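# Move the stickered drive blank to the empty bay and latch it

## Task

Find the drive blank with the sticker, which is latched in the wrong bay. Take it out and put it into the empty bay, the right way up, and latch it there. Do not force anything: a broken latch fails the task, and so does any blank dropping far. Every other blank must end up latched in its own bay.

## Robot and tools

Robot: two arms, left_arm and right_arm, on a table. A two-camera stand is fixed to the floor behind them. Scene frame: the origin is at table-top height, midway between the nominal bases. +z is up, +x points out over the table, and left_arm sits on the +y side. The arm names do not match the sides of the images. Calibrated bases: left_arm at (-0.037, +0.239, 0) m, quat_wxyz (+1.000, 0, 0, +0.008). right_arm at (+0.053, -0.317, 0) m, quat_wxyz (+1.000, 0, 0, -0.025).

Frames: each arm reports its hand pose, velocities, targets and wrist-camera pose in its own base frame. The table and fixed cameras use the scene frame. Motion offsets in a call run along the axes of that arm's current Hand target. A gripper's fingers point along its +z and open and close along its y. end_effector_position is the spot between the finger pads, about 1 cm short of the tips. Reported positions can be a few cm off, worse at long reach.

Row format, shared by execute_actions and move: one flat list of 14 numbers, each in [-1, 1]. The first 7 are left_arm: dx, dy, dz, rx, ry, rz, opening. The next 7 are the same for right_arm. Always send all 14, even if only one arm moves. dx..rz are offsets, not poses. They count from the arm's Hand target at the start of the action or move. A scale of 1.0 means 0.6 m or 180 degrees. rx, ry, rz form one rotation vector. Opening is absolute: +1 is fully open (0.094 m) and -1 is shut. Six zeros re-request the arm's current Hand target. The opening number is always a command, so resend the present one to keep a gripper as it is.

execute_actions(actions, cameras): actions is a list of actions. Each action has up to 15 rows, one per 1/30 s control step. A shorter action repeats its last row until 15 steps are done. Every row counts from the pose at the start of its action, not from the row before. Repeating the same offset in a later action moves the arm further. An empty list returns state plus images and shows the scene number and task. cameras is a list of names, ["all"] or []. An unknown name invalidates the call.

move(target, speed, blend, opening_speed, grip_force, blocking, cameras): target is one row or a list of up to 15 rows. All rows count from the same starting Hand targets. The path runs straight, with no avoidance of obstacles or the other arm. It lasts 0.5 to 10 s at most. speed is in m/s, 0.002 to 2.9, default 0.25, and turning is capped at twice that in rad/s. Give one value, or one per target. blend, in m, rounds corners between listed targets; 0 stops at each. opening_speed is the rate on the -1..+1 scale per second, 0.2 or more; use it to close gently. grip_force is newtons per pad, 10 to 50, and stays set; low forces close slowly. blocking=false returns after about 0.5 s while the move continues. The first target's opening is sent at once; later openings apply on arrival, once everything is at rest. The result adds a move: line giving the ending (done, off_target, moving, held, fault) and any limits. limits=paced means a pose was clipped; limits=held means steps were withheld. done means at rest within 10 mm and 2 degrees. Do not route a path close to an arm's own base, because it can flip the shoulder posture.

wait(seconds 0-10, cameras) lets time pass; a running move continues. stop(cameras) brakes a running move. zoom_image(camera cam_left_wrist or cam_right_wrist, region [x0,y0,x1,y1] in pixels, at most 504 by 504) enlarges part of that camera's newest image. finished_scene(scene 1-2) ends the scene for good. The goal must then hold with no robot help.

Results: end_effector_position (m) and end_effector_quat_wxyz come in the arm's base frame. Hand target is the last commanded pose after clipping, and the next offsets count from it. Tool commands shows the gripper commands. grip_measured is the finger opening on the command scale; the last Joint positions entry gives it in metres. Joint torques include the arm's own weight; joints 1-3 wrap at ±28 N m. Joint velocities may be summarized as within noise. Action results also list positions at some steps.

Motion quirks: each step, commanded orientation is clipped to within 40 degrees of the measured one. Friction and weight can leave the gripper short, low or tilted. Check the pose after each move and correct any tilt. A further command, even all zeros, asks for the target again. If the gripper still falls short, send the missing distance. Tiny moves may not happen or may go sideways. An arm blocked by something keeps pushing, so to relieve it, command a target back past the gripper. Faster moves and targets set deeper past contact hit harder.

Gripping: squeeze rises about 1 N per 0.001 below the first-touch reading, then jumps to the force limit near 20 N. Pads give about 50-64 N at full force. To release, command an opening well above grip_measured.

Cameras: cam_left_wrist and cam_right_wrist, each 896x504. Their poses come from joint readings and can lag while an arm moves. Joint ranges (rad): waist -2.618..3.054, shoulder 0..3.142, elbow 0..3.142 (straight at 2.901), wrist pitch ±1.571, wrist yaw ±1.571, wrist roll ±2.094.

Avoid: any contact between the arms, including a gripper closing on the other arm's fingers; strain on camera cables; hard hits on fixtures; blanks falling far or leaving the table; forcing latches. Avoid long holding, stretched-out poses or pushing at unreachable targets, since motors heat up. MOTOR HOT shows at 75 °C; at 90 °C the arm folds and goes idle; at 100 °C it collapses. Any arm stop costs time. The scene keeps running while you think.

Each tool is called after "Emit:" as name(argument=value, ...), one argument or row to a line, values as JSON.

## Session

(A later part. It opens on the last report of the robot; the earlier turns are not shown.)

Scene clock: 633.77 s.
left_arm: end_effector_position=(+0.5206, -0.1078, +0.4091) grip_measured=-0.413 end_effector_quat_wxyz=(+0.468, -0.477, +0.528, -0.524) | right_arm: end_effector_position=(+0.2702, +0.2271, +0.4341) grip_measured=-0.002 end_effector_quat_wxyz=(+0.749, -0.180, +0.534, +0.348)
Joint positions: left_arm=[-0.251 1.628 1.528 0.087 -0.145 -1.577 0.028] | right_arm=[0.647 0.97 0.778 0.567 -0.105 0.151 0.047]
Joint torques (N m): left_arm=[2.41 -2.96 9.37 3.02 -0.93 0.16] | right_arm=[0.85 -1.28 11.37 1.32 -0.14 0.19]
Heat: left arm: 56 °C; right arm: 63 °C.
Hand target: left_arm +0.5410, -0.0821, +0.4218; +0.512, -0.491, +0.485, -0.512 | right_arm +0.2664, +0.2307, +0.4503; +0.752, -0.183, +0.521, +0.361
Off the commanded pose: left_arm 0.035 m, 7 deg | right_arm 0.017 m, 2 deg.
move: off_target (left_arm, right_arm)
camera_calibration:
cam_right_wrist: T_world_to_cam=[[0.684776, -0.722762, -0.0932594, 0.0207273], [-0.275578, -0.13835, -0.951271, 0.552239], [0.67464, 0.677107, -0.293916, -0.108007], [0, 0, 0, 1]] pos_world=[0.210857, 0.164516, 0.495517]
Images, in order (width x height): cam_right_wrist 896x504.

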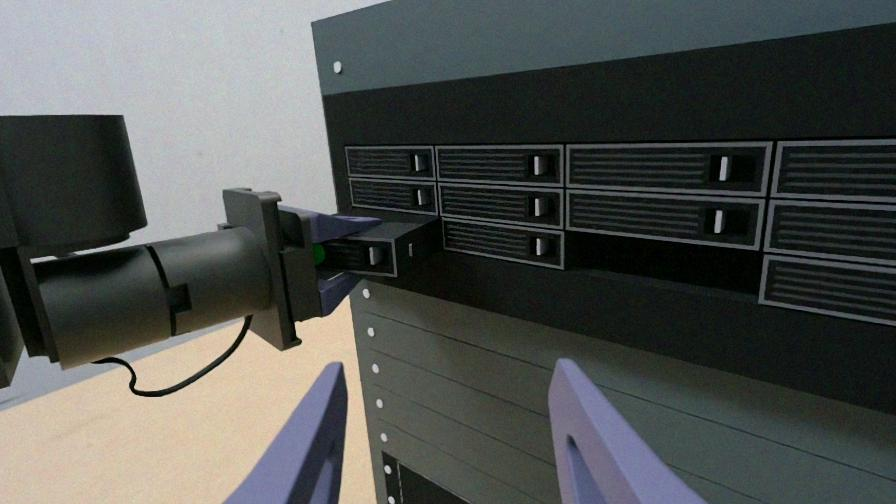

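Emit:
move(
  target=[
    [-0.03,0.008,-0.085,0.0,0.01,0,-0.7,0,0,0,0,0,0,0],
  ],
  speed=0.06,
  cameras=["all"],
)

Emit:
zoom_image(
  camera="cam_right_wrist",
  region=[300, 180, 460, 280],
)

Emit:
zoom_image(
  camera="cam_right_wrist",
  region=[330, 190, 394, 226],
)

Emit:
zoom_image(
  camera="cam_right_wrist",
  region=[390, 196, 454, 232],
)

Scene clock: 640.67 s.
left_arm: end_effector_position=(+0.4958, -0.0729, +0.4055) grip_measured=-0.413 end_effector_quat_wxyz=(+0.491, -0.479, +0.506, -0.523) | right_arm: end_effector_position=(+0.2702, +0.2271, +0.4341) grip_measured=-0.002 end_effector_quat_wxyz=(+0.749, -0.180, +0.534, +0.348)
Joint positions: left_arm=[-0.192 1.506 1.351 0.184 -0.134 -1.571 0.028] | right_arm=[0.647 0.97 0.778 0.567 -0.105 0.151 0.047]
Joint torques (N m): left_arm=[0.62 -7.9 6.12 2.24 -0.31 0.07] | right_arm=[0.85 -1.31 11.37 1.31 -0.14 0.19]
Heat: left arm: 56 °C; right arm: 63 °C.
Hand target: left_arm +0.4902, -0.0645, +0.4146; +0.504, -0.483, +0.493, -0.519 | right_arm +0.2664, +0.2307, +0.4503; +0.752, -0.183, +0.521, +0.361
Off the commanded pose: left_arm 0.014 m, 2 deg | right_arm 0.017 m, 2 deg.
move: off_target (left_arm, right_arm)
camera_calibration:
cam_left_wrist: T_world_to_cam=[[-0.0568404, 0.05537, 0.996847, -0.369969], [-0.675778, -0.737102, 0.00240939, 0.312911], [0.734911, -0.67351, 0.079315, -0.345804], [0, 0, 0, 1]] pos_world=[0.444564, 0.0182301, 0.395476]
cam_right_wrist: T_world_to_cam=[[0.684776, -0.722762, -0.0932594, 0.0207273], [-0.275578, -0.13835, -0.951271, 0.552239], [0.67464, 0.677107, -0.293916, -0.108007], [0, 0, 0, 1]] pos_world=[0.210857, 0.164516, 0.495517]

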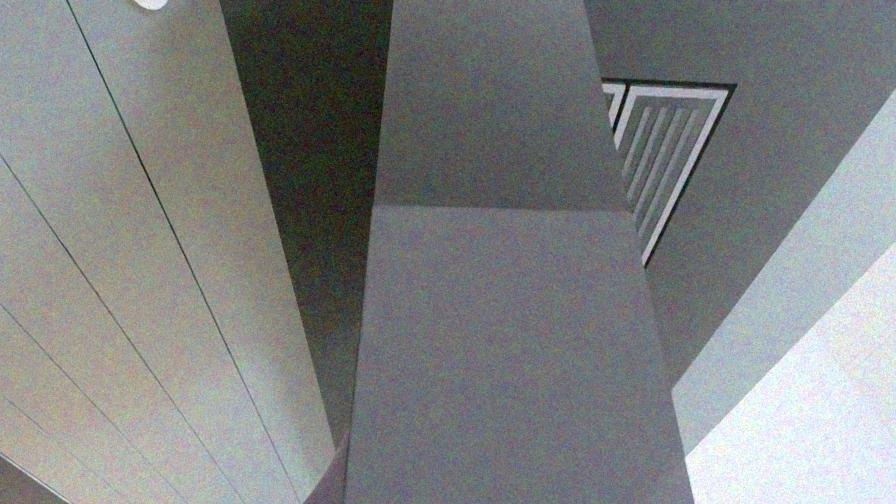

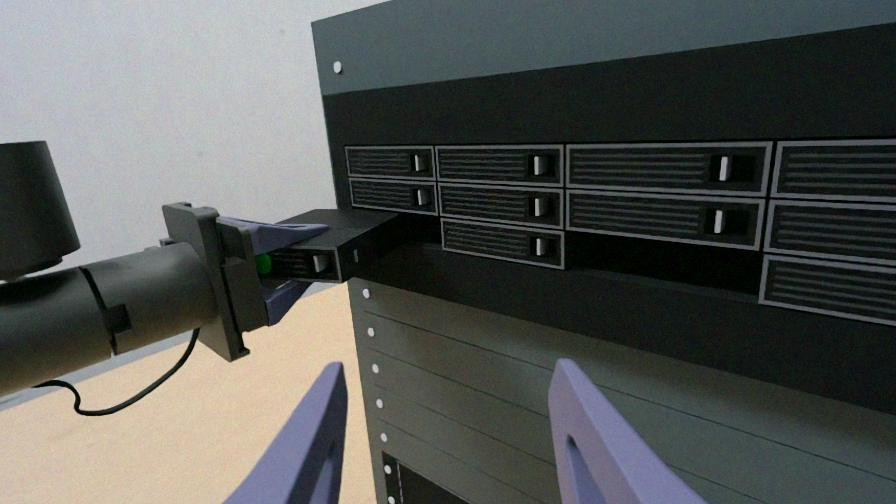

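Scaled by 3.150.

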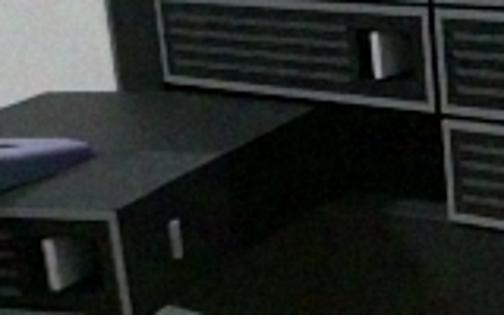

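Scaled by 7.875.

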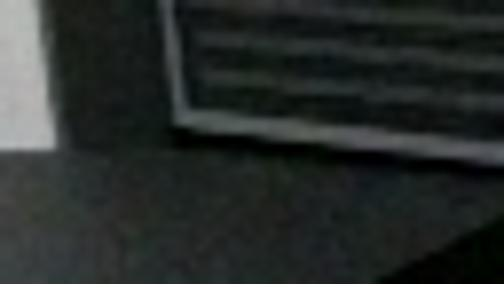

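Scaled by 7.875.

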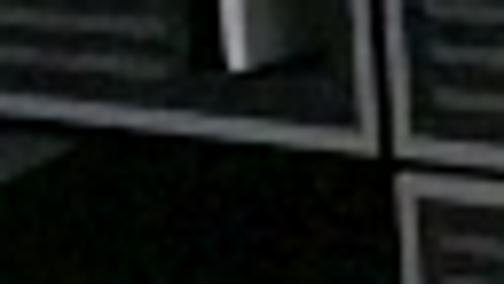

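Emit:
move(
  target=[0.05,0,-0.06,-0.006,0.09,0,-0.7,0,0,0,0,0,0,0],
  speed=0.08,
  cameras=["all"],
)

Emit:
zoom_image(
  camera="cam_right_wrist",
  region=[260, 180, 460, 305],
)

Scene clock: 648.73 s.
left_arm: end_effector_position=(+0.4616, -0.0965, +0.3926) grip_measured=-0.413 end_effector_quat_wxyz=(+0.411, -0.424, +0.577, -0.564) | right_arm: end_effector_position=(+0.2702, +0.2271, +0.4341) grip_measured=-0.002 end_effector_quat_wxyz=(+0.749, -0.180, +0.534, +0.348)
Joint positions: left_arm=[-0.147 1.396 1.258 0.112 0.161 -1.571 0.028] | right_arm=[0.647 0.97 0.778 0.567 -0.105 0.151 0.047]
Joint torques (N m): left_arm=[0.7 -7.69 6.53 2.54 0.06 0.09] | right_arm=[0.85 -1.31 11.37 1.32 -0.13 0.19]
Heat: left arm: 56 °C; right arm: 63 °C.
Hand target: left_arm +0.4536, -0.0935, +0.4128; +0.425, -0.410, +0.564, -0.577 | right_arm +0.2664, +0.2307, +0.4503; +0.752, -0.183, +0.521, +0.361
Off the commanded pose: left_arm 0.022 m, 3 deg | right_arm 0.017 m, 2 deg.
move: off_target (left_arm, right_arm)
camera_calibration:
cam_left_wrist: T_world_to_cam=[[0.0110485, 0.0513094, 0.998622, -0.390105], [-0.835658, -0.547975, 0.0374006, 0.350779], [0.549138, -0.83492, 0.0368229, -0.248567], [0, 0, 0, 1]] pos_world=[0.43394, 0.00470066, 0.385601]
cam_right_wrist: T_world_to_cam=[[0.684776, -0.722762, -0.0932594, 0.0207273], [-0.275578, -0.13835, -0.951271, 0.552239], [0.67464, 0.677107, -0.293916, -0.108007], [0, 0, 0, 1]] pos_world=[0.210857, 0.164516, 0.495517]

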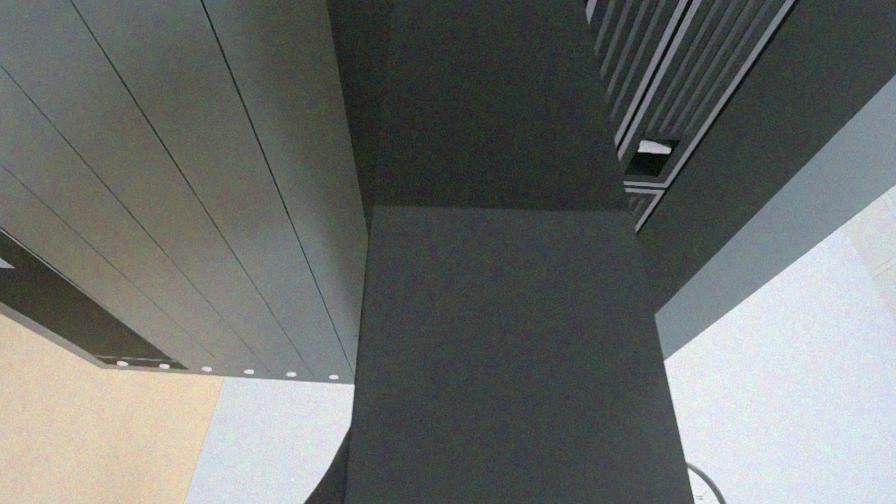

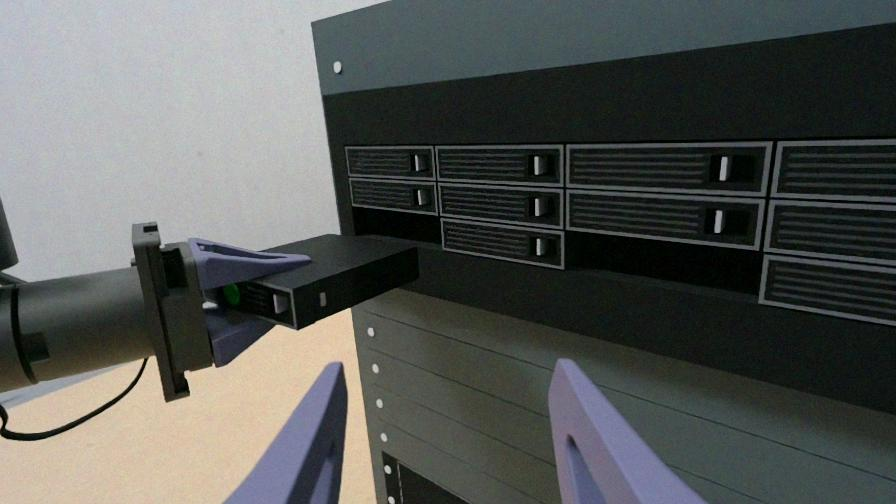

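Scaled by 2.520.

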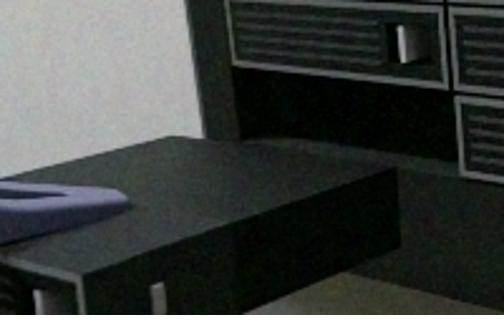

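Emit:
move(
  target=[0,-0.021,0.0,0.012,0.004,-0.002,-0.7,0,0,0,0,0,0,0],
  speed=0.06,
  cameras=["cam_right_wrist"],
)

Emit:
zoom_image(
  camera="cam_right_wrist",
  region=[260, 180, 460, 305],
)

Scene clock: 660.67 s.
left_arm: end_effector_position=(+0.4612, -0.0963, +0.3931) grip_measured=-0.413 end_effector_quat_wxyz=(+0.407, -0.421, +0.579, -0.568) | right_arm: end_effector_position=(+0.2702, +0.2271, +0.4341) grip_measured=-0.002 end_effector_quat_wxyz=(+0.749, -0.180, +0.534, +0.348)
Joint positions: left_arm=[-0.139 1.396 1.258 0.114 0.181 -1.574 0.028] | right_arm=[0.647 0.97 0.778 0.567 -0.105 0.151 0.047]
Joint torques (N m): left_arm=[0.73 -7.76 7.35 2.81 0.08 -0.04] | right_arm=[0.85 -1.31 11.37 1.32 -0.14 0.19]
Heat: left arm: 56 °C; right arm: 63 °C.
Hand target: left_arm +0.4532, -0.0934, +0.4255; +0.427, -0.400, +0.555, -0.592 | right_arm +0.2664, +0.2307, +0.4503; +0.752, -0.183, +0.521, +0.361
Off the commanded pose: left_arm 0.033 m, 5 deg | right_arm 0.017 m, 2 deg.
move: off_target (left_arm, right_arm)
camera_calibration:
cam_right_wrist: T_world_to_cam=[[0.684776, -0.722762, -0.0932594, 0.0207273], [-0.275578, -0.13835, -0.951271, 0.552239], [0.67464, 0.677107, -0.293916, -0.108007], [0, 0, 0, 1]] pos_world=[0.210857, 0.164516, 0.495517]
Images, in order (width x height): cam_right_wrist 896x504.

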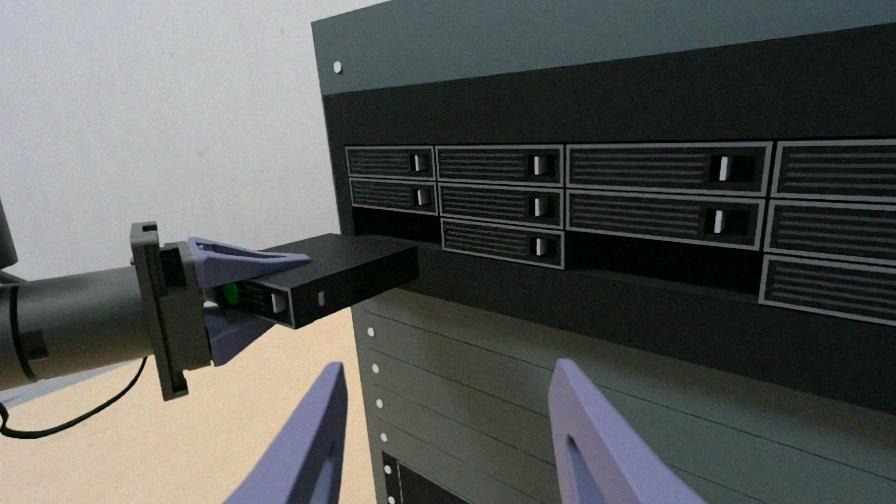

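Scaled by 2.520.

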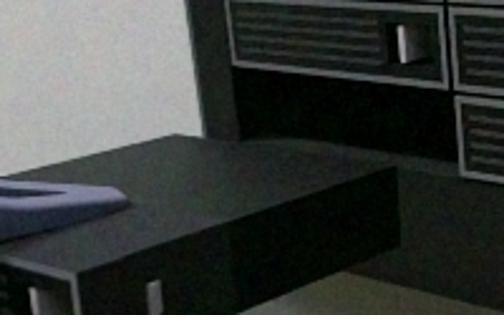

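Emit:
move(
  target=[
    [0,-0.05,-0.02,0.004,0.0,0,-0.7,0,0,0,0,0,0,0],
    [0,0.0,0.0,0.004,0.0,0,-0.7,0,0,0,0,0,0,0],
  ],
  speed=0.06,
  cameras=["cam_right_wrist"],
)

Emit:
zoom_image(
  camera="cam_right_wrist",
  region=[260, 180, 460, 305],
)

Scene clock: 664.87 s.
left_arm: end_effector_position=(+0.4544, -0.0928, +0.4098) grip_measured=-0.413 end_effector_quat_wxyz=(+0.418, -0.409, +0.566, -0.580) | right_arm: end_effector_position=(+0.2702, +0.2271, +0.4341) grip_measured=-0.002 end_effector_quat_wxyz=(+0.749, -0.180, +0.534, +0.348)
Joint positions: left_arm=[-0.131 1.371 1.257 0.138 0.19 -1.577 0.028] | right_arm=[0.647 0.97 0.778 0.567 -0.105 0.151 0.047]
Joint torques (N m): left_arm=[-0.02 -5.39 6.75 2.8 -0.03 -0.04] | right_arm=[0.84 -1.31 11.38 1.32 -0.14 0.19]
Heat: left arm: 56 °C; right arm: 63 °C.
Hand target: left_arm +0.4532, -0.0936, +0.4254; +0.430, -0.397, +0.551, -0.595 | right_arm +0.2664, +0.2307, +0.4503; +0.752, -0.183, +0.521, +0.361
Off the commanded pose: left_arm 0.016 m, 3 deg | right_arm 0.017 m, 2 deg.
move: off_target (left_arm, right_arm)
camera_calibration:
cam_right_wrist: T_world_to_cam=[[0.684776, -0.722762, -0.0932594, 0.0207273], [-0.275578, -0.13835, -0.951271, 0.552239], [0.67464, 0.677107, -0.293916, -0.108007], [0, 0, 0, 1]] pos_world=[0.210857, 0.164516, 0.495517]
Images, in order (width x height): cam_right_wrist 896x504.

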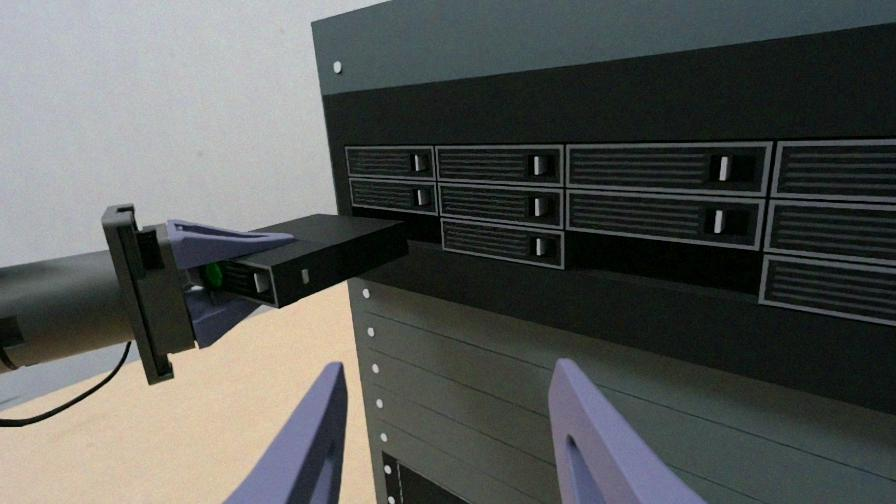

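Scaled by 2.520.

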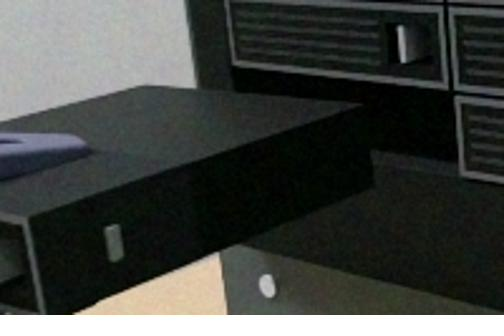

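Emit:
move(
  target=[
    [0.04,0.005,-0.01,-0.004,0.0,0,-0.7,0,0,0,0,0,0,0],
    [0.023,0.005,0.0075,-0.004,0.0,0,-0.7,0,0,0,0,0,0,0],
  ],
  speed=0.06,
  cameras=["cam_right_wrist"],
)

Emit:
zoom_image(
  camera="cam_right_wrist",
  region=[260, 180, 460, 305],
)

Scene clock: 675.30 s.
left_arm: end_effector_position=(+0.4542, -0.1092, +0.3947) grip_measured=-0.413 end_effector_quat_wxyz=(+0.411, -0.418, +0.574, -0.572) | right_arm: end_effector_position=(+0.2702, +0.2271, +0.4341) grip_measured=-0.002 end_effector_quat_wxyz=(+0.749, -0.180, +0.534, +0.348)
Joint positions: left_arm=[-0.187 1.376 1.231 0.138 0.132 -1.577 0.028] | right_arm=[0.647 0.97 0.778 0.567 -0.105 0.151 0.047]
Joint torques (N m): left_arm=[0.62 -5.57 9.14 2.68 0.02 0.03] | right_arm=[0.84 -1.28 11.37 1.32 -0.14 0.19]
Heat: left arm: 56 °C; right arm: 63 °C.
Hand target: left_arm +0.4533, -0.1080, +0.4229; +0.428, -0.399, +0.554, -0.592 | right_arm +0.2664, +0.2307, +0.4503; +0.752, -0.183, +0.521, +0.361
Off the commanded pose: left_arm 0.028 m, 4 deg | right_arm 0.017 m, 2 deg.
move: off_target (left_arm, right_arm)
camera_calibration:
cam_right_wrist: T_world_to_cam=[[0.684776, -0.722762, -0.0932594, 0.0207273], [-0.275578, -0.13835, -0.951271, 0.552239], [0.67464, 0.677107, -0.293916, -0.108007], [0, 0, 0, 1]] pos_world=[0.210857, 0.164516, 0.495517]
Images, in order (width x height): cam_right_wrist 896x504.

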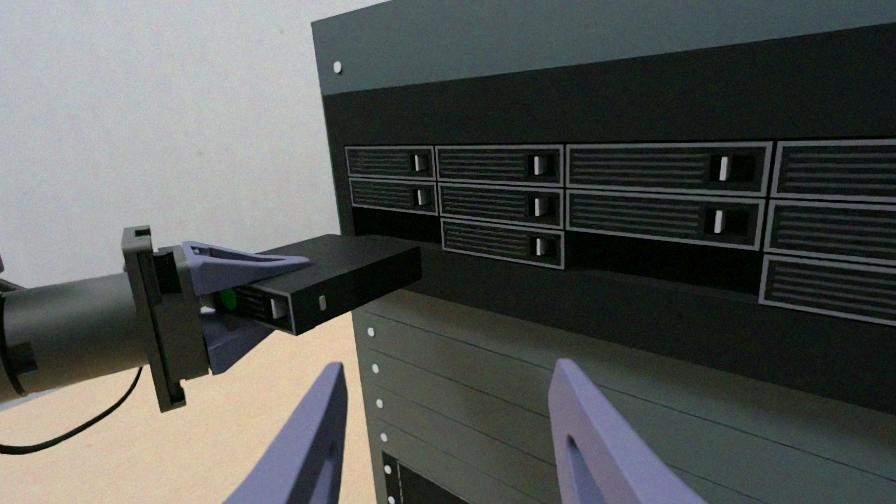

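Scaled by 2.520.

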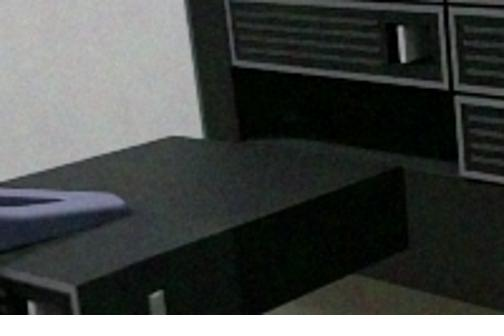

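Emit:
move(
  target=[
    [0,-0.05,-0.01,0,0.0,0,-0.7,0,0,0,0,0,0,0],
    [0,0.003,0,0,0,0,-0.7,0,0,0,0,0,0,0],
  ],
  speed=0.06,
  cameras=["cam_right_wrist"],
)

Emit:
zoom_image(
  camera="cam_right_wrist",
  region=[260, 180, 460, 305],
)

Scene clock: 679.50 s.
left_arm: end_effector_position=(+0.4536, -0.1082, +0.4064) grip_measured=-0.413 end_effector_quat_wxyz=(+0.415, -0.413, +0.569, -0.578) | right_arm: end_effector_position=(+0.2702, +0.2271, +0.4341) grip_measured=-0.002 end_effector_quat_wxyz=(+0.749, -0.180, +0.534, +0.348)
Joint positions: left_arm=[-0.184 1.376 1.258 0.131 0.136 -1.577 0.028] | right_arm=[0.647 0.97 0.778 0.567 -0.105 0.151 0.047]
Joint torques (N m): left_arm=[0.27 -5.19 6.71 2.78 0.03 0] | right_arm=[0.83 -1.31 11.38 1.31 -0.13 0.19]
Heat: left arm: 56 °C; right arm: 63 °C.
Hand target: left_arm +0.4534, -0.1082, +0.4210; +0.427, -0.399, +0.555, -0.592 | right_arm +0.2664, +0.2307, +0.4503; +0.752, -0.183, +0.521, +0.361
Off the commanded pose: left_arm 0.015 m, 3 deg | right_arm 0.017 m, 2 deg.
move: off_target (left_arm, right_arm)
camera_calibration:
cam_right_wrist: T_world_to_cam=[[0.684776, -0.722762, -0.0932594, 0.0207273], [-0.275578, -0.13835, -0.951271, 0.552239], [0.67464, 0.677107, -0.293916, -0.108007], [0, 0, 0, 1]] pos_world=[0.210857, 0.164516, 0.495517]
Images, in order (width x height): cam_right_wrist 896x504.

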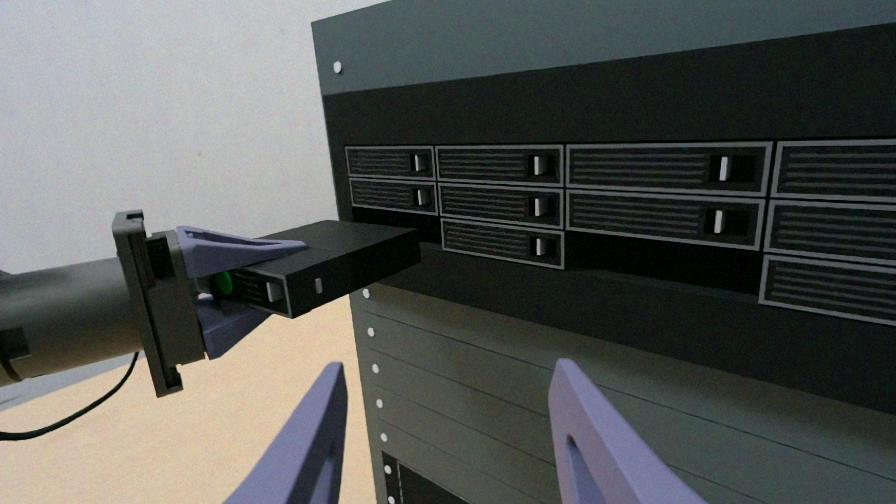

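Scaled by 2.520.

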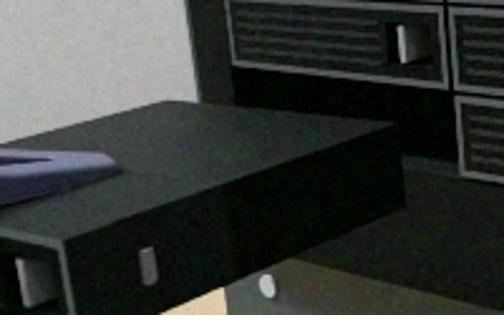

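Emit:
move(
  target=[
    [-0.025,-0.04,-0.01,0,0.0,0,-0.7,0,0,0,0,0,0,0],
    [-0.008,-0.002,-0.003,0,0,0,-0.7,0,0,0,0,0,0,0],
    [-0.0173,-0.002,0.026,0,0,0,-0.7,0,0,0,0,0,0,0],
  ],
  speed=0.06,
  cameras=["cam_right_wrist"],
)

Emit:
zoom_image(
  camera="cam_right_wrist",
  region=[260, 180, 460, 305],
)

Scene clock: 687.10 s.
left_arm: end_effector_position=(+0.4709, -0.1066, +0.3912) grip_measured=-0.413 end_effector_quat_wxyz=(+0.403, -0.417, +0.580, -0.572) | right_arm: end_effector_position=(+0.2702, +0.2271, +0.4341) grip_measured=-0.002 end_effector_quat_wxyz=(+0.749, -0.180, +0.534, +0.348)
Joint positions: left_arm=[-0.161 1.438 1.281 0.138 0.172 -1.577 0.028] | right_arm=[0.647 0.97 0.778 0.567 -0.105 0.151 0.047]
Joint torques (N m): left_arm=[0.57 -5.97 9.21 2.8 -0.08 -0.01] | right_arm=[0.85 -1.29 11.37 1.31 -0.14 0.18]
Heat: left arm: 56 °C; right arm: 63 °C.
Hand target: left_arm +0.4714, -0.1032, +0.4232; +0.427, -0.399, +0.555, -0.592 | right_arm +0.2664, +0.2307, +0.4503; +0.752, -0.183, +0.521, +0.361
Off the commanded pose: left_arm 0.032 m, 5 deg | right_arm 0.017 m, 2 deg.
move: off_target (left_arm, right_arm)
camera_calibration:
cam_right_wrist: T_world_to_cam=[[0.684776, -0.722762, -0.0932594, 0.0207273], [-0.275578, -0.13835, -0.951271, 0.552239], [0.67464, 0.677107, -0.293916, -0.108007], [0, 0, 0, 1]] pos_world=[0.210857, 0.164516, 0.495517]
Images, in order (width x height): cam_right_wrist 896x504.

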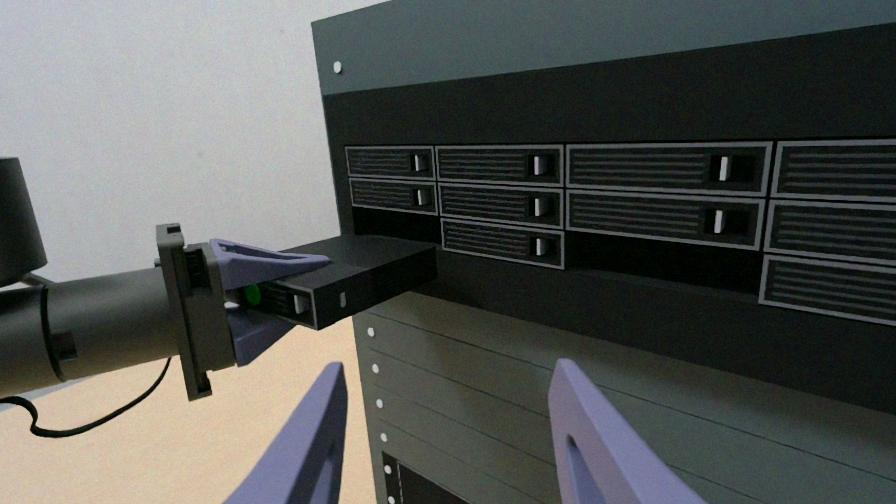

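Scaled by 2.520.

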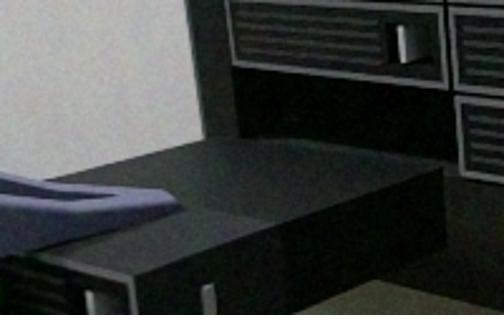

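Emit:
move(
  target=[
    [-0.015,-0.05,-0.01,0,0.0,0,-0.7,0,0,0,0,0,0,0],
    [-0.0055,0.002,0.002,0,0,0,-0.7,0,0,0,0,0,0,0],
  ],
  speed=0.06,
  cameras=["cam_right_wrist"],
)

Emit:
zoom_image(
  camera="cam_right_wrist",
  region=[260, 180, 460, 305],
)

Scene clock: 692.20 s.
left_arm: end_effector_position=(+0.4744, -0.1006, +0.4056) grip_measured=-0.413 end_effector_quat_wxyz=(+0.411, -0.410, +0.572, -0.579) | right_arm: end_effector_position=(+0.2702, +0.2271, +0.4341) grip_measured=-0.002 end_effector_quat_wxyz=(+0.749, -0.180, +0.534, +0.348)
Joint positions: left_arm=[-0.141 1.45 1.32 0.139 0.191 -1.577 0.028] | right_arm=[0.647 0.97 0.778 0.567 -0.105 0.151 0.047]
Joint torques (N m): left_arm=[-0.09 -6.01 6.72 2.78 -0.19 -0.03] | right_arm=[0.85 -1.29 11.37 1.32 -0.14 0.19]
Heat: left arm: 57 °C; right arm: 64 °C.
Hand target: left_arm +0.4736, -0.1004, +0.4221; +0.427, -0.399, +0.555, -0.592 | right_arm +0.2664, +0.2307, +0.4503; +0.752, -0.183, +0.521, +0.361
Off the commanded pose: left_arm 0.017 m, 3 deg | right_arm 0.017 m, 2 deg.
move: off_target (left_arm, right_arm)
camera_calibration:
cam_right_wrist: T_world_to_cam=[[0.684776, -0.722762, -0.0932594, 0.0207273], [-0.275578, -0.13835, -0.951271, 0.552239], [0.67464, 0.677107, -0.293916, -0.108007], [0, 0, 0, 1]] pos_world=[0.210857, 0.164516, 0.495517]
Images, in order (width x height): cam_right_wrist 896x504.

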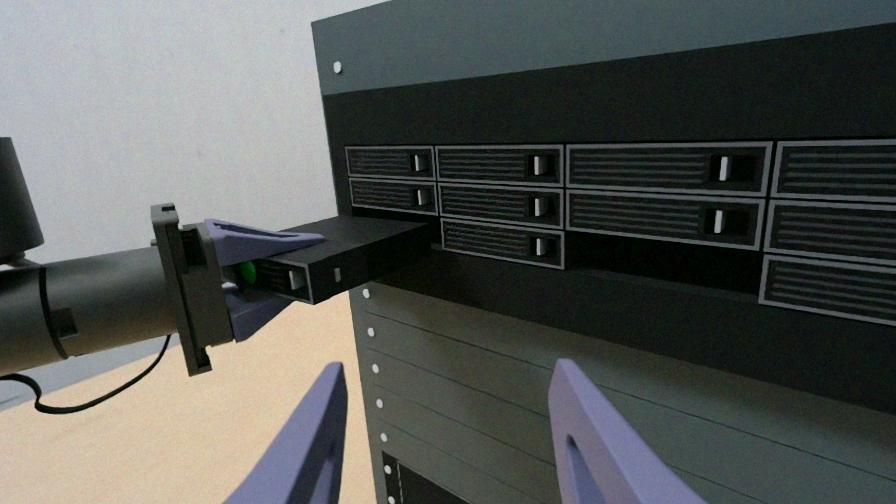

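Scaled by 2.520.

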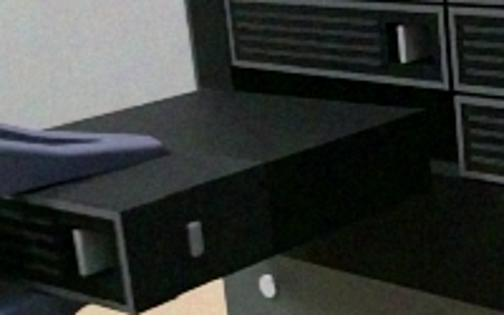

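Emit:
move(
  target=[-0.013,0,0.013,0,0,0,-0.7,0,0,0,0,0,0,0],
  speed=0.04,
  cameras=["cam_right_wrist"],
)

Emit:
zoom_image(
  camera="cam_right_wrist",
  region=[300, 180, 460, 280],
)

Scene clock: 699.67 s.
left_arm: end_effector_position=(+0.4835, -0.0977, +0.3931) grip_measured=-0.413 end_effector_quat_wxyz=(+0.407, -0.419, +0.576, -0.572) | right_arm: end_effector_position=(+0.2702, +0.2271, +0.4341) grip_measured=-0.002 end_effector_quat_wxyz=(+0.749, -0.180, +0.534, +0.348)
Joint positions: left_arm=[-0.132 1.48 1.32 0.145 0.191 -1.577 0.028] | right_arm=[0.647 0.97 0.778 0.567 -0.105 0.151 0.047]
Joint torques (N m): left_arm=[0.7 -6.13 8.84 2.81 0.06 -0.02] | right_arm=[0.83 -1.31 11.37 1.32 -0.13 0.19]
Heat: left arm: 57 °C; right arm: 64 °C.
Hand target: left_arm +0.4835, -0.0954, +0.4227; +0.427, -0.399, +0.554, -0.592 | right_arm +0.2664, +0.2307, +0.4503; +0.752, -0.183, +0.521, +0.361
Off the commanded pose: left_arm 0.030 m, 5 deg | right_arm 0.017 m, 2 deg.
move: off_target (left_arm, right_arm)
camera_calibration:
cam_right_wrist: T_world_to_cam=[[0.684776, -0.722762, -0.0932594, 0.0207273], [-0.275578, -0.13835, -0.951271, 0.552239], [0.67464, 0.677107, -0.293916, -0.108007], [0, 0, 0, 1]] pos_world=[0.210857, 0.164516, 0.495517]
Images, in order (width x height): cam_right_wrist 896x504.

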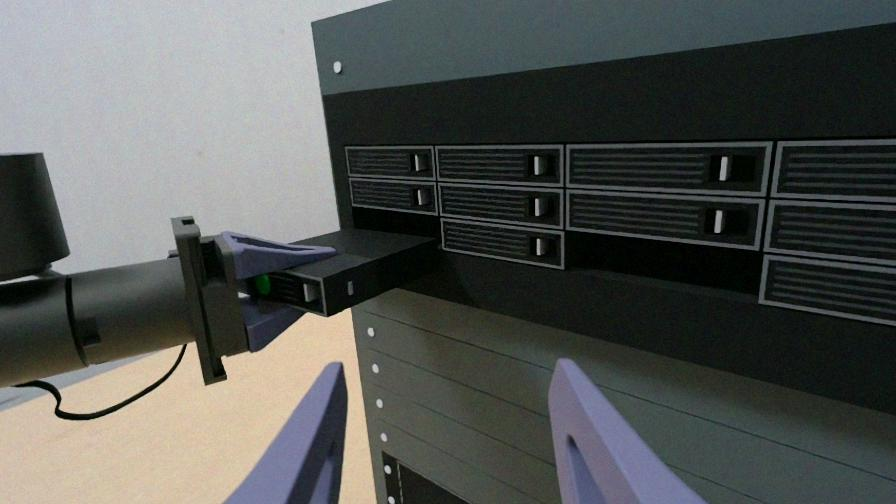

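Scaled by 3.150.

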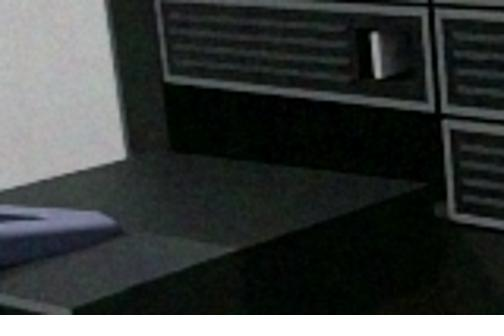

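Emit:
move(
  target=[0.005,-0.0215,-0.017,0,0,0,-0.7,0,0,0,0,0,0,0],
  speed=0.04,
  cameras=["cam_right_wrist"],
)

Emit:
zoom_image(
  camera="cam_right_wrist",
  region=[300, 180, 460, 280],
)

Scene clock: 703.80 s.
left_arm: end_effector_position=(+0.4807, -0.0973, +0.3967) grip_measured=-0.413 end_effector_quat_wxyz=(+0.406, -0.420, +0.578, -0.570) | right_arm: end_effector_position=(+0.2702, +0.2271, +0.4341) grip_measured=-0.002 end_effector_quat_wxyz=(+0.749, -0.180, +0.534, +0.348)
Joint positions: left_arm=[-0.132 1.471 1.333 0.116 0.191 -1.577 0.028] | right_arm=[0.647 0.97 0.778 0.567 -0.105 0.151 0.047]
Joint torques (N m): left_arm=[0.54 -8.38 9.11 2.55 0.01 -0.03] | right_arm=[0.84 -1.31 11.37 1.32 -0.14 0.19]
Heat: left arm: 57 °C; right arm: 64 °C.
Hand target: left_arm +0.4721, -0.0948, +0.4348; +0.427, -0.400, +0.555, -0.592 | right_arm +0.2664, +0.2307, +0.4503; +0.752, -0.183, +0.521, +0.361
Off the commanded pose: left_arm 0.039 m, 5 deg | right_arm 0.017 m, 2 deg.
move: off_target (left_arm, right_arm)
camera_calibration:
cam_right_wrist: T_world_to_cam=[[0.684776, -0.722762, -0.0932594, 0.0207273], [-0.275578, -0.13835, -0.951271, 0.552239], [0.67464, 0.677107, -0.293916, -0.108007], [0, 0, 0, 1]] pos_world=[0.210857, 0.164516, 0.495517]
Images, in order (width x height): cam_right_wrist 896x504.

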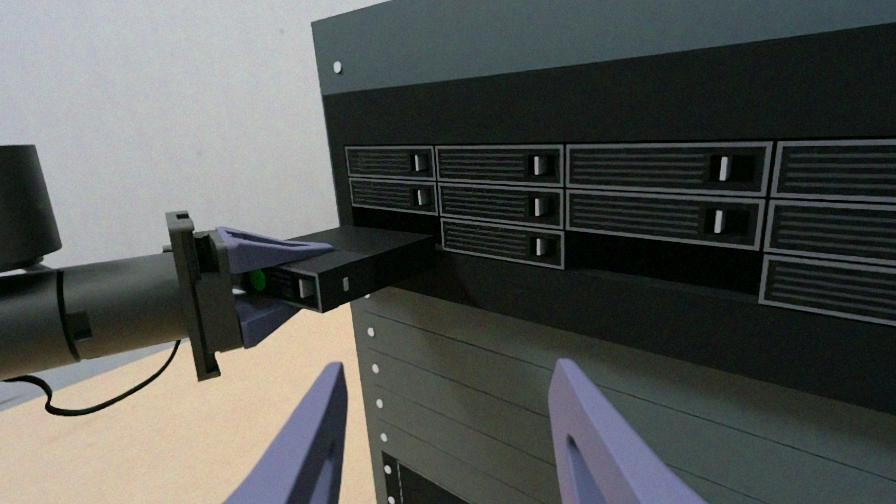

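Scaled by 3.150.

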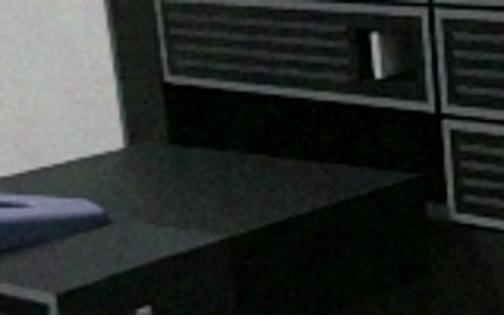

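Emit:
move(
  target=[
    [0,-0.016,-0.006,0.01,0,0,-0.7,0,0,0,0,0,0,0],
  ],
  speed=0.04,
  cameras=["cam_right_wrist"],
)

Emit:
zoom_image(
  camera="cam_right_wrist",
  region=[300, 180, 460, 280],
)

Scene clock: 706.60 s.
left_arm: end_effector_position=(+0.4771, -0.0968, +0.4029) grip_measured=-0.413 end_effector_quat_wxyz=(+0.408, -0.418, +0.574, -0.574) | right_arm: end_effector_position=(+0.2702, +0.2271, +0.4341) grip_measured=-0.002 end_effector_quat_wxyz=(+0.749, -0.180, +0.534, +0.348)
Joint positions: left_arm=[-0.132 1.458 1.333 0.116 0.191 -1.58 0.028] | right_arm=[0.647 0.97 0.778 0.567 -0.105 0.151 0.047]
Joint torques (N m): left_arm=[0.66 -8.44 8.68 2.78 0.04 -0.05] | right_arm=[0.84 -1.31 11.36 1.32 -0.14 0.19]
Heat: left arm: 57 °C; right arm: 64 °C.
Hand target: left_arm +0.4681, -0.0935, +0.4441; +0.434, -0.393, +0.545, -0.600 | right_arm +0.2664, +0.2307, +0.4503; +0.752, -0.183, +0.521, +0.361
Off the commanded pose: left_arm 0.042 m, 6 deg | right_arm 0.017 m, 2 deg.
move: off_target (left_arm, right_arm)
camera_calibration:
cam_right_wrist: T_world_to_cam=[[0.684776, -0.722762, -0.0932594, 0.0207273], [-0.275578, -0.13835, -0.951271, 0.552239], [0.67464, 0.677107, -0.293916, -0.108007], [0, 0, 0, 1]] pos_world=[0.210857, 0.164516, 0.495517]
Images, in order (width x height): cam_right_wrist 896x504.

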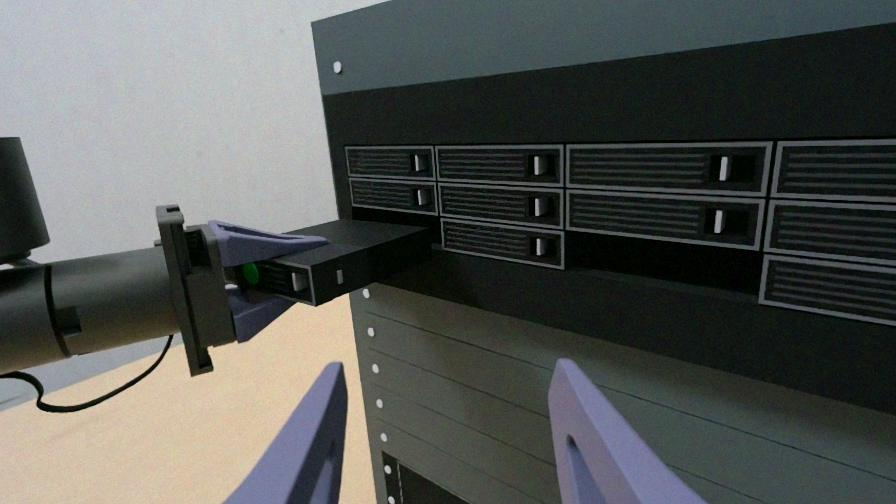

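Scaled by 3.150.

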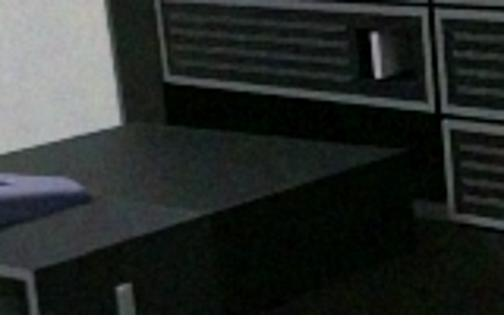

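Emit:
move(
  target=[
    [0,-0.01,0.00,0.01,0,0,-0.7,0,0,0,0,0,0,0],
  ],
  speed=0.04,
  cameras=["cam_right_wrist"],
)

Emit:
zoom_image(
  camera="cam_right_wrist",
  region=[300, 180, 460, 280],
)

Scene clock: 708.97 s.
left_arm: end_effector_position=(+0.4751, -0.0966, +0.4149) grip_measured=-0.413 end_effector_quat_wxyz=(+0.418, -0.408, +0.562, -0.586) | right_arm: end_effector_position=(+0.2702, +0.2271, +0.4341) grip_measured=-0.002 end_effector_quat_wxyz=(+0.749, -0.180, +0.534, +0.348)
Joint positions: left_arm=[-0.132 1.452 1.333 0.154 0.191 -1.587 0.028] | right_arm=[0.647 0.97 0.778 0.567 -0.105 0.151 0.047]
Joint torques (N m): left_arm=[0.68 -7.69 8.14 2.8 0.03 -0.06] | right_arm=[0.84 -1.29 11.38 1.32 -0.13 0.19]
Heat: left arm: 57 °C; right arm: 64 °C.
Hand target: left_arm +0.4675, -0.0933, +0.4502; +0.440, -0.386, +0.536, -0.609 | right_arm +0.2664, +0.2307, +0.4503; +0.752, -0.183, +0.521, +0.361
Off the commanded pose: left_arm 0.036 m, 5 deg | right_arm 0.017 m, 2 deg.
move: off_target (left_arm, right_arm)
camera_calibration:
cam_right_wrist: T_world_to_cam=[[0.684776, -0.722762, -0.0932594, 0.0207273], [-0.275578, -0.13835, -0.951271, 0.552239], [0.67464, 0.677107, -0.293916, -0.108007], [0, 0, 0, 1]] pos_world=[0.210857, 0.164516, 0.495517]
Images, in order (width x height): cam_right_wrist 896x504.

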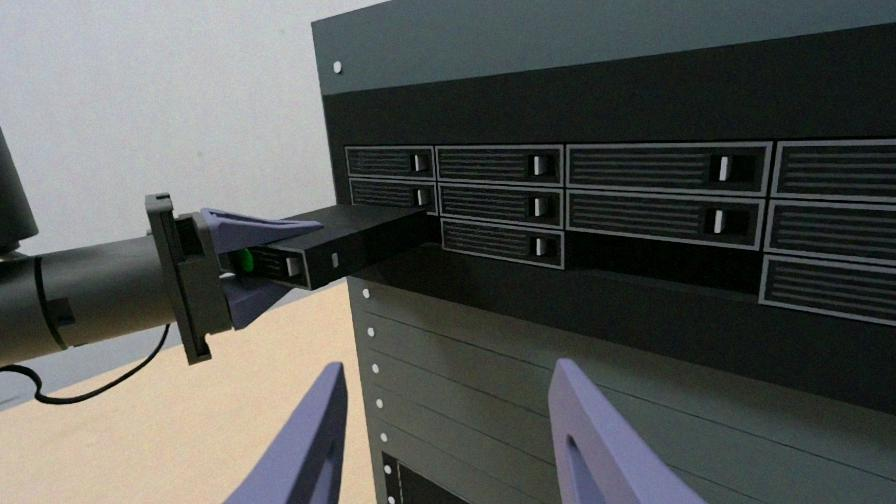

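Scaled by 3.150.

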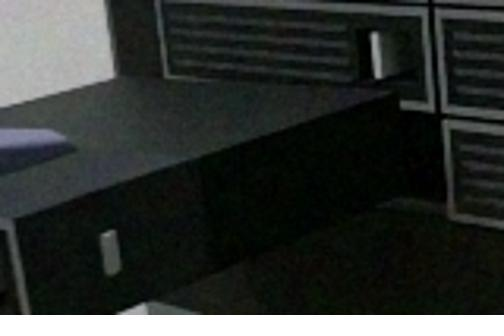

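Emit:
move(
  target=[
    [0,0.008,0.00,-0.01,0,0,-0.7,0,0,0,0,0,0,0],
  ],
  speed=0.04,
  cameras=["cam_right_wrist"],
)

Emit:
zoom_image(
  camera="cam_right_wrist",
  region=[300, 180, 460, 280],
)

Scene clock: 712.10 s.
left_arm: end_effector_position=(+0.4753, -0.0966, +0.4103) grip_measured=-0.413 end_effector_quat_wxyz=(+0.413, -0.413, +0.567, -0.581) | right_arm: end_effector_position=(+0.2702, +0.2271, +0.4341) grip_measured=-0.002 end_effector_quat_wxyz=(+0.749, -0.180, +0.534, +0.348)
Joint positions: left_arm=[-0.132 1.452 1.333 0.135 0.191 -1.587 0.028] | right_arm=[0.647 0.97 0.778 0.567 -0.105 0.151 0.047]
Joint torques (N m): left_arm=[0.62 -7.49 9.32 2.53 0.02 0.03] | right_arm=[0.87 -1.29 11.37 1.32 -0.14 0.19]
Heat: left arm: 56 °C; right arm: 64 °C.
Hand target: left_arm +0.4681, -0.0935, +0.4454; +0.434, -0.393, +0.545, -0.600 | right_arm +0.2664, +0.2307, +0.4503; +0.752, -0.183, +0.521, +0.361
Off the commanded pose: left_arm 0.036 m, 5 deg | right_arm 0.017 m, 2 deg.
move: off_target (left_arm, right_arm)
camera_calibration:
cam_right_wrist: T_world_to_cam=[[0.684776, -0.722762, -0.0932594, 0.0207273], [-0.275578, -0.13835, -0.951271, 0.552239], [0.67464, 0.677107, -0.293916, -0.108007], [0, 0, 0, 1]] pos_world=[0.210857, 0.164516, 0.495517]
Images, in order (width x height): cam_right_wrist 896x504.

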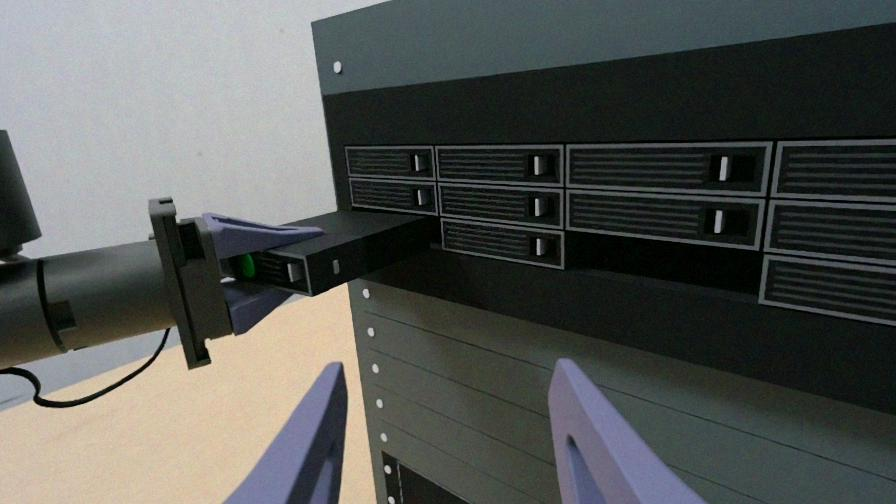

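Scaled by 3.150.

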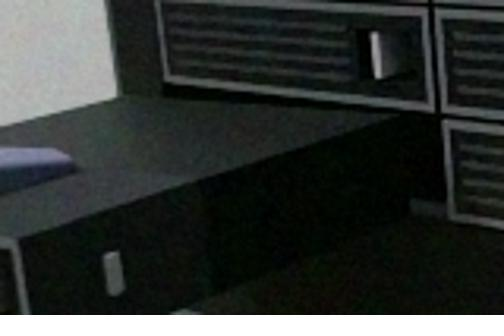

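Emit:
move(
  target=[-0.001,0.004,0.013,0,0,0,-0.7,0,0,0,0,0,0,0],
  speed=0.04,
  cameras=["cam_right_wrist"],
)

Emit:
zoom_image(
  camera="cam_right_wrist",
  region=[300, 180, 460, 280],
)

Scene clock: 715.03 s.
left_arm: end_effector_position=(+0.4771, -0.0968, +0.4169) grip_measured=-0.413 end_effector_quat_wxyz=(+0.416, -0.410, +0.564, -0.584) | right_arm: end_effector_position=(+0.2702, +0.2271, +0.4341) grip_measured=-0.002 end_effector_quat_wxyz=(+0.749, -0.180, +0.534, +0.348)
Joint positions: left_arm=[-0.132 1.461 1.355 0.135 0.191 -1.587 0.028] | right_arm=[0.647 0.97 0.778 0.567 -0.105 0.151 0.047]
Joint torques (N m): left_arm=[0.43 -5.86 9.07 2.63 0 0.01] | right_arm=[0.85 -1.29 11.36 1.32 -0.13 0.19]
Heat: left arm: 56 °C; right arm: 64 °C.
Hand target: left_arm +0.4758, -0.0954, +0.4439; +0.434, -0.393, +0.545, -0.601 | right_arm +0.2664, +0.2307, +0.4503; +0.752, -0.183, +0.521, +0.361
Off the commanded pose: left_arm 0.027 m, 4 deg | right_arm 0.017 m, 2 deg.
move: off_target (left_arm, right_arm)
camera_calibration:
cam_right_wrist: T_world_to_cam=[[0.684776, -0.722762, -0.0932594, 0.0207273], [-0.275578, -0.13835, -0.951271, 0.552239], [0.67464, 0.677107, -0.293916, -0.108007], [0, 0, 0, 1]] pos_world=[0.210857, 0.164516, 0.495517]
Images, in order (width x height): cam_right_wrist 896x504.

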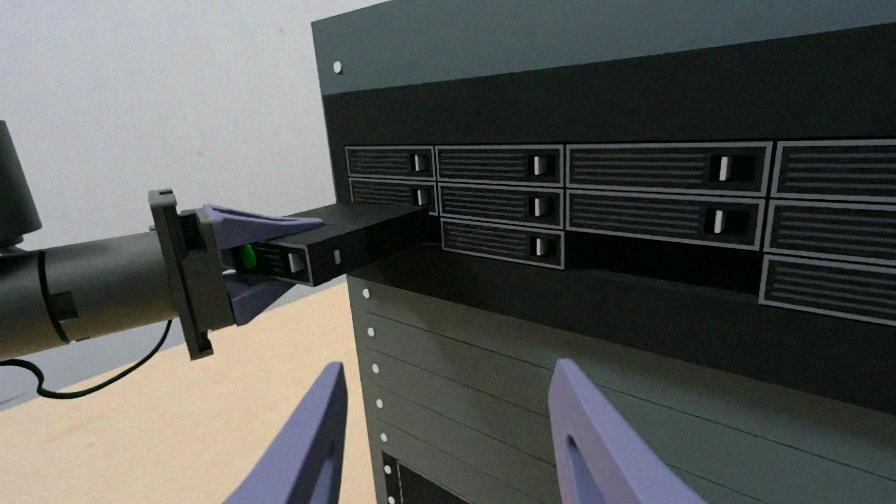

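Scaled by 3.150.

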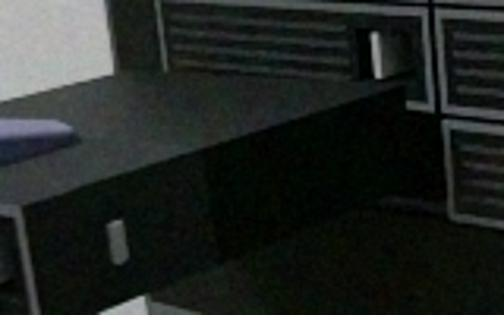

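Emit:
move(
  target=[-0.001,0.02,0.01,0,0,0,-0.7,0,0,0,0,0,0,0],
  speed=0.04,
  cameras=["cam_right_wrist"],
)

Emit:
zoom_image(
  camera="cam_right_wrist",
  region=[300, 180, 460, 280],
)

Scene clock: 718.23 s.
left_arm: end_effector_position=(+0.4838, -0.0977, +0.4136) grip_measured=-0.413 end_effector_quat_wxyz=(+0.418, -0.408, +0.562, -0.586) | right_arm: end_effector_position=(+0.2702, +0.2271, +0.4341) grip_measured=-0.002 end_effector_quat_wxyz=(+0.749, -0.180, +0.534, +0.348)
Joint positions: left_arm=[-0.132 1.484 1.355 0.166 0.191 -1.587 0.028] | right_arm=[0.647 0.97 0.778 0.567 -0.105 0.151 0.047]
Joint torques (N m): left_arm=[0.29 -6.13 7.23 2.73 -0.02 0.02] | right_arm=[0.85 -1.31 11.37 1.31 -0.14 0.19]
Heat: left arm: 56 °C; right arm: 64 °C.
Hand target: left_arm +0.4828, -0.0971, +0.4325; +0.434, -0.393, +0.545, -0.601 | right_arm +0.2664, +0.2307, +0.4503; +0.752, -0.183, +0.521, +0.361
Off the commanded pose: left_arm 0.019 m, 4 deg | right_arm 0.017 m, 2 deg.
move: off_target (left_arm, right_arm)
camera_calibration:
cam_right_wrist: T_world_to_cam=[[0.684776, -0.722762, -0.0932594, 0.0207273], [-0.275578, -0.13835, -0.951271, 0.552239], [0.67464, 0.677107, -0.293916, -0.108007], [0, 0, 0, 1]] pos_world=[0.210857, 0.164516, 0.495517]
Images, in order (width x height): cam_right_wrist 896x504.

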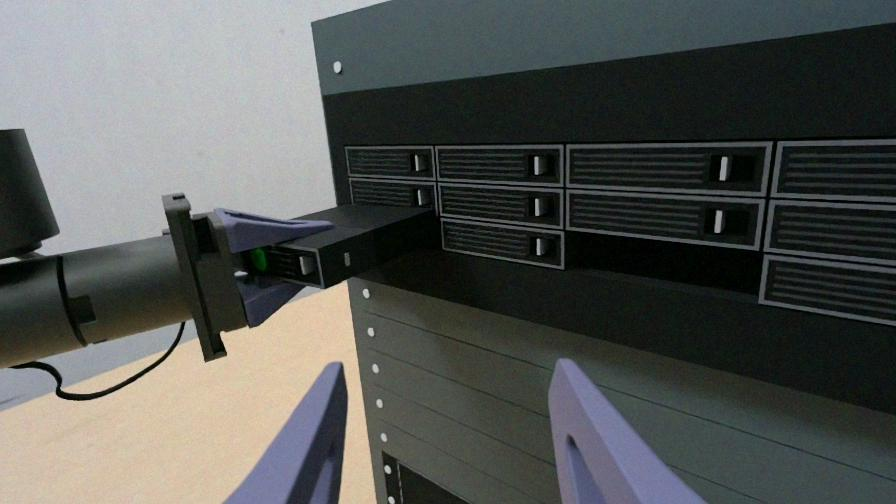

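Scaled by 3.150.

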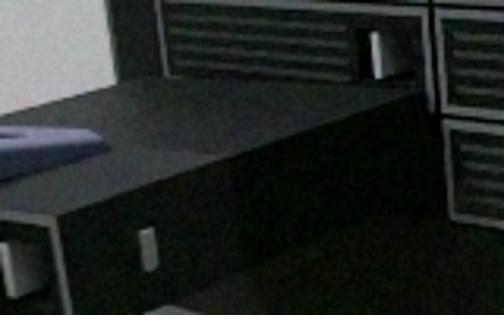

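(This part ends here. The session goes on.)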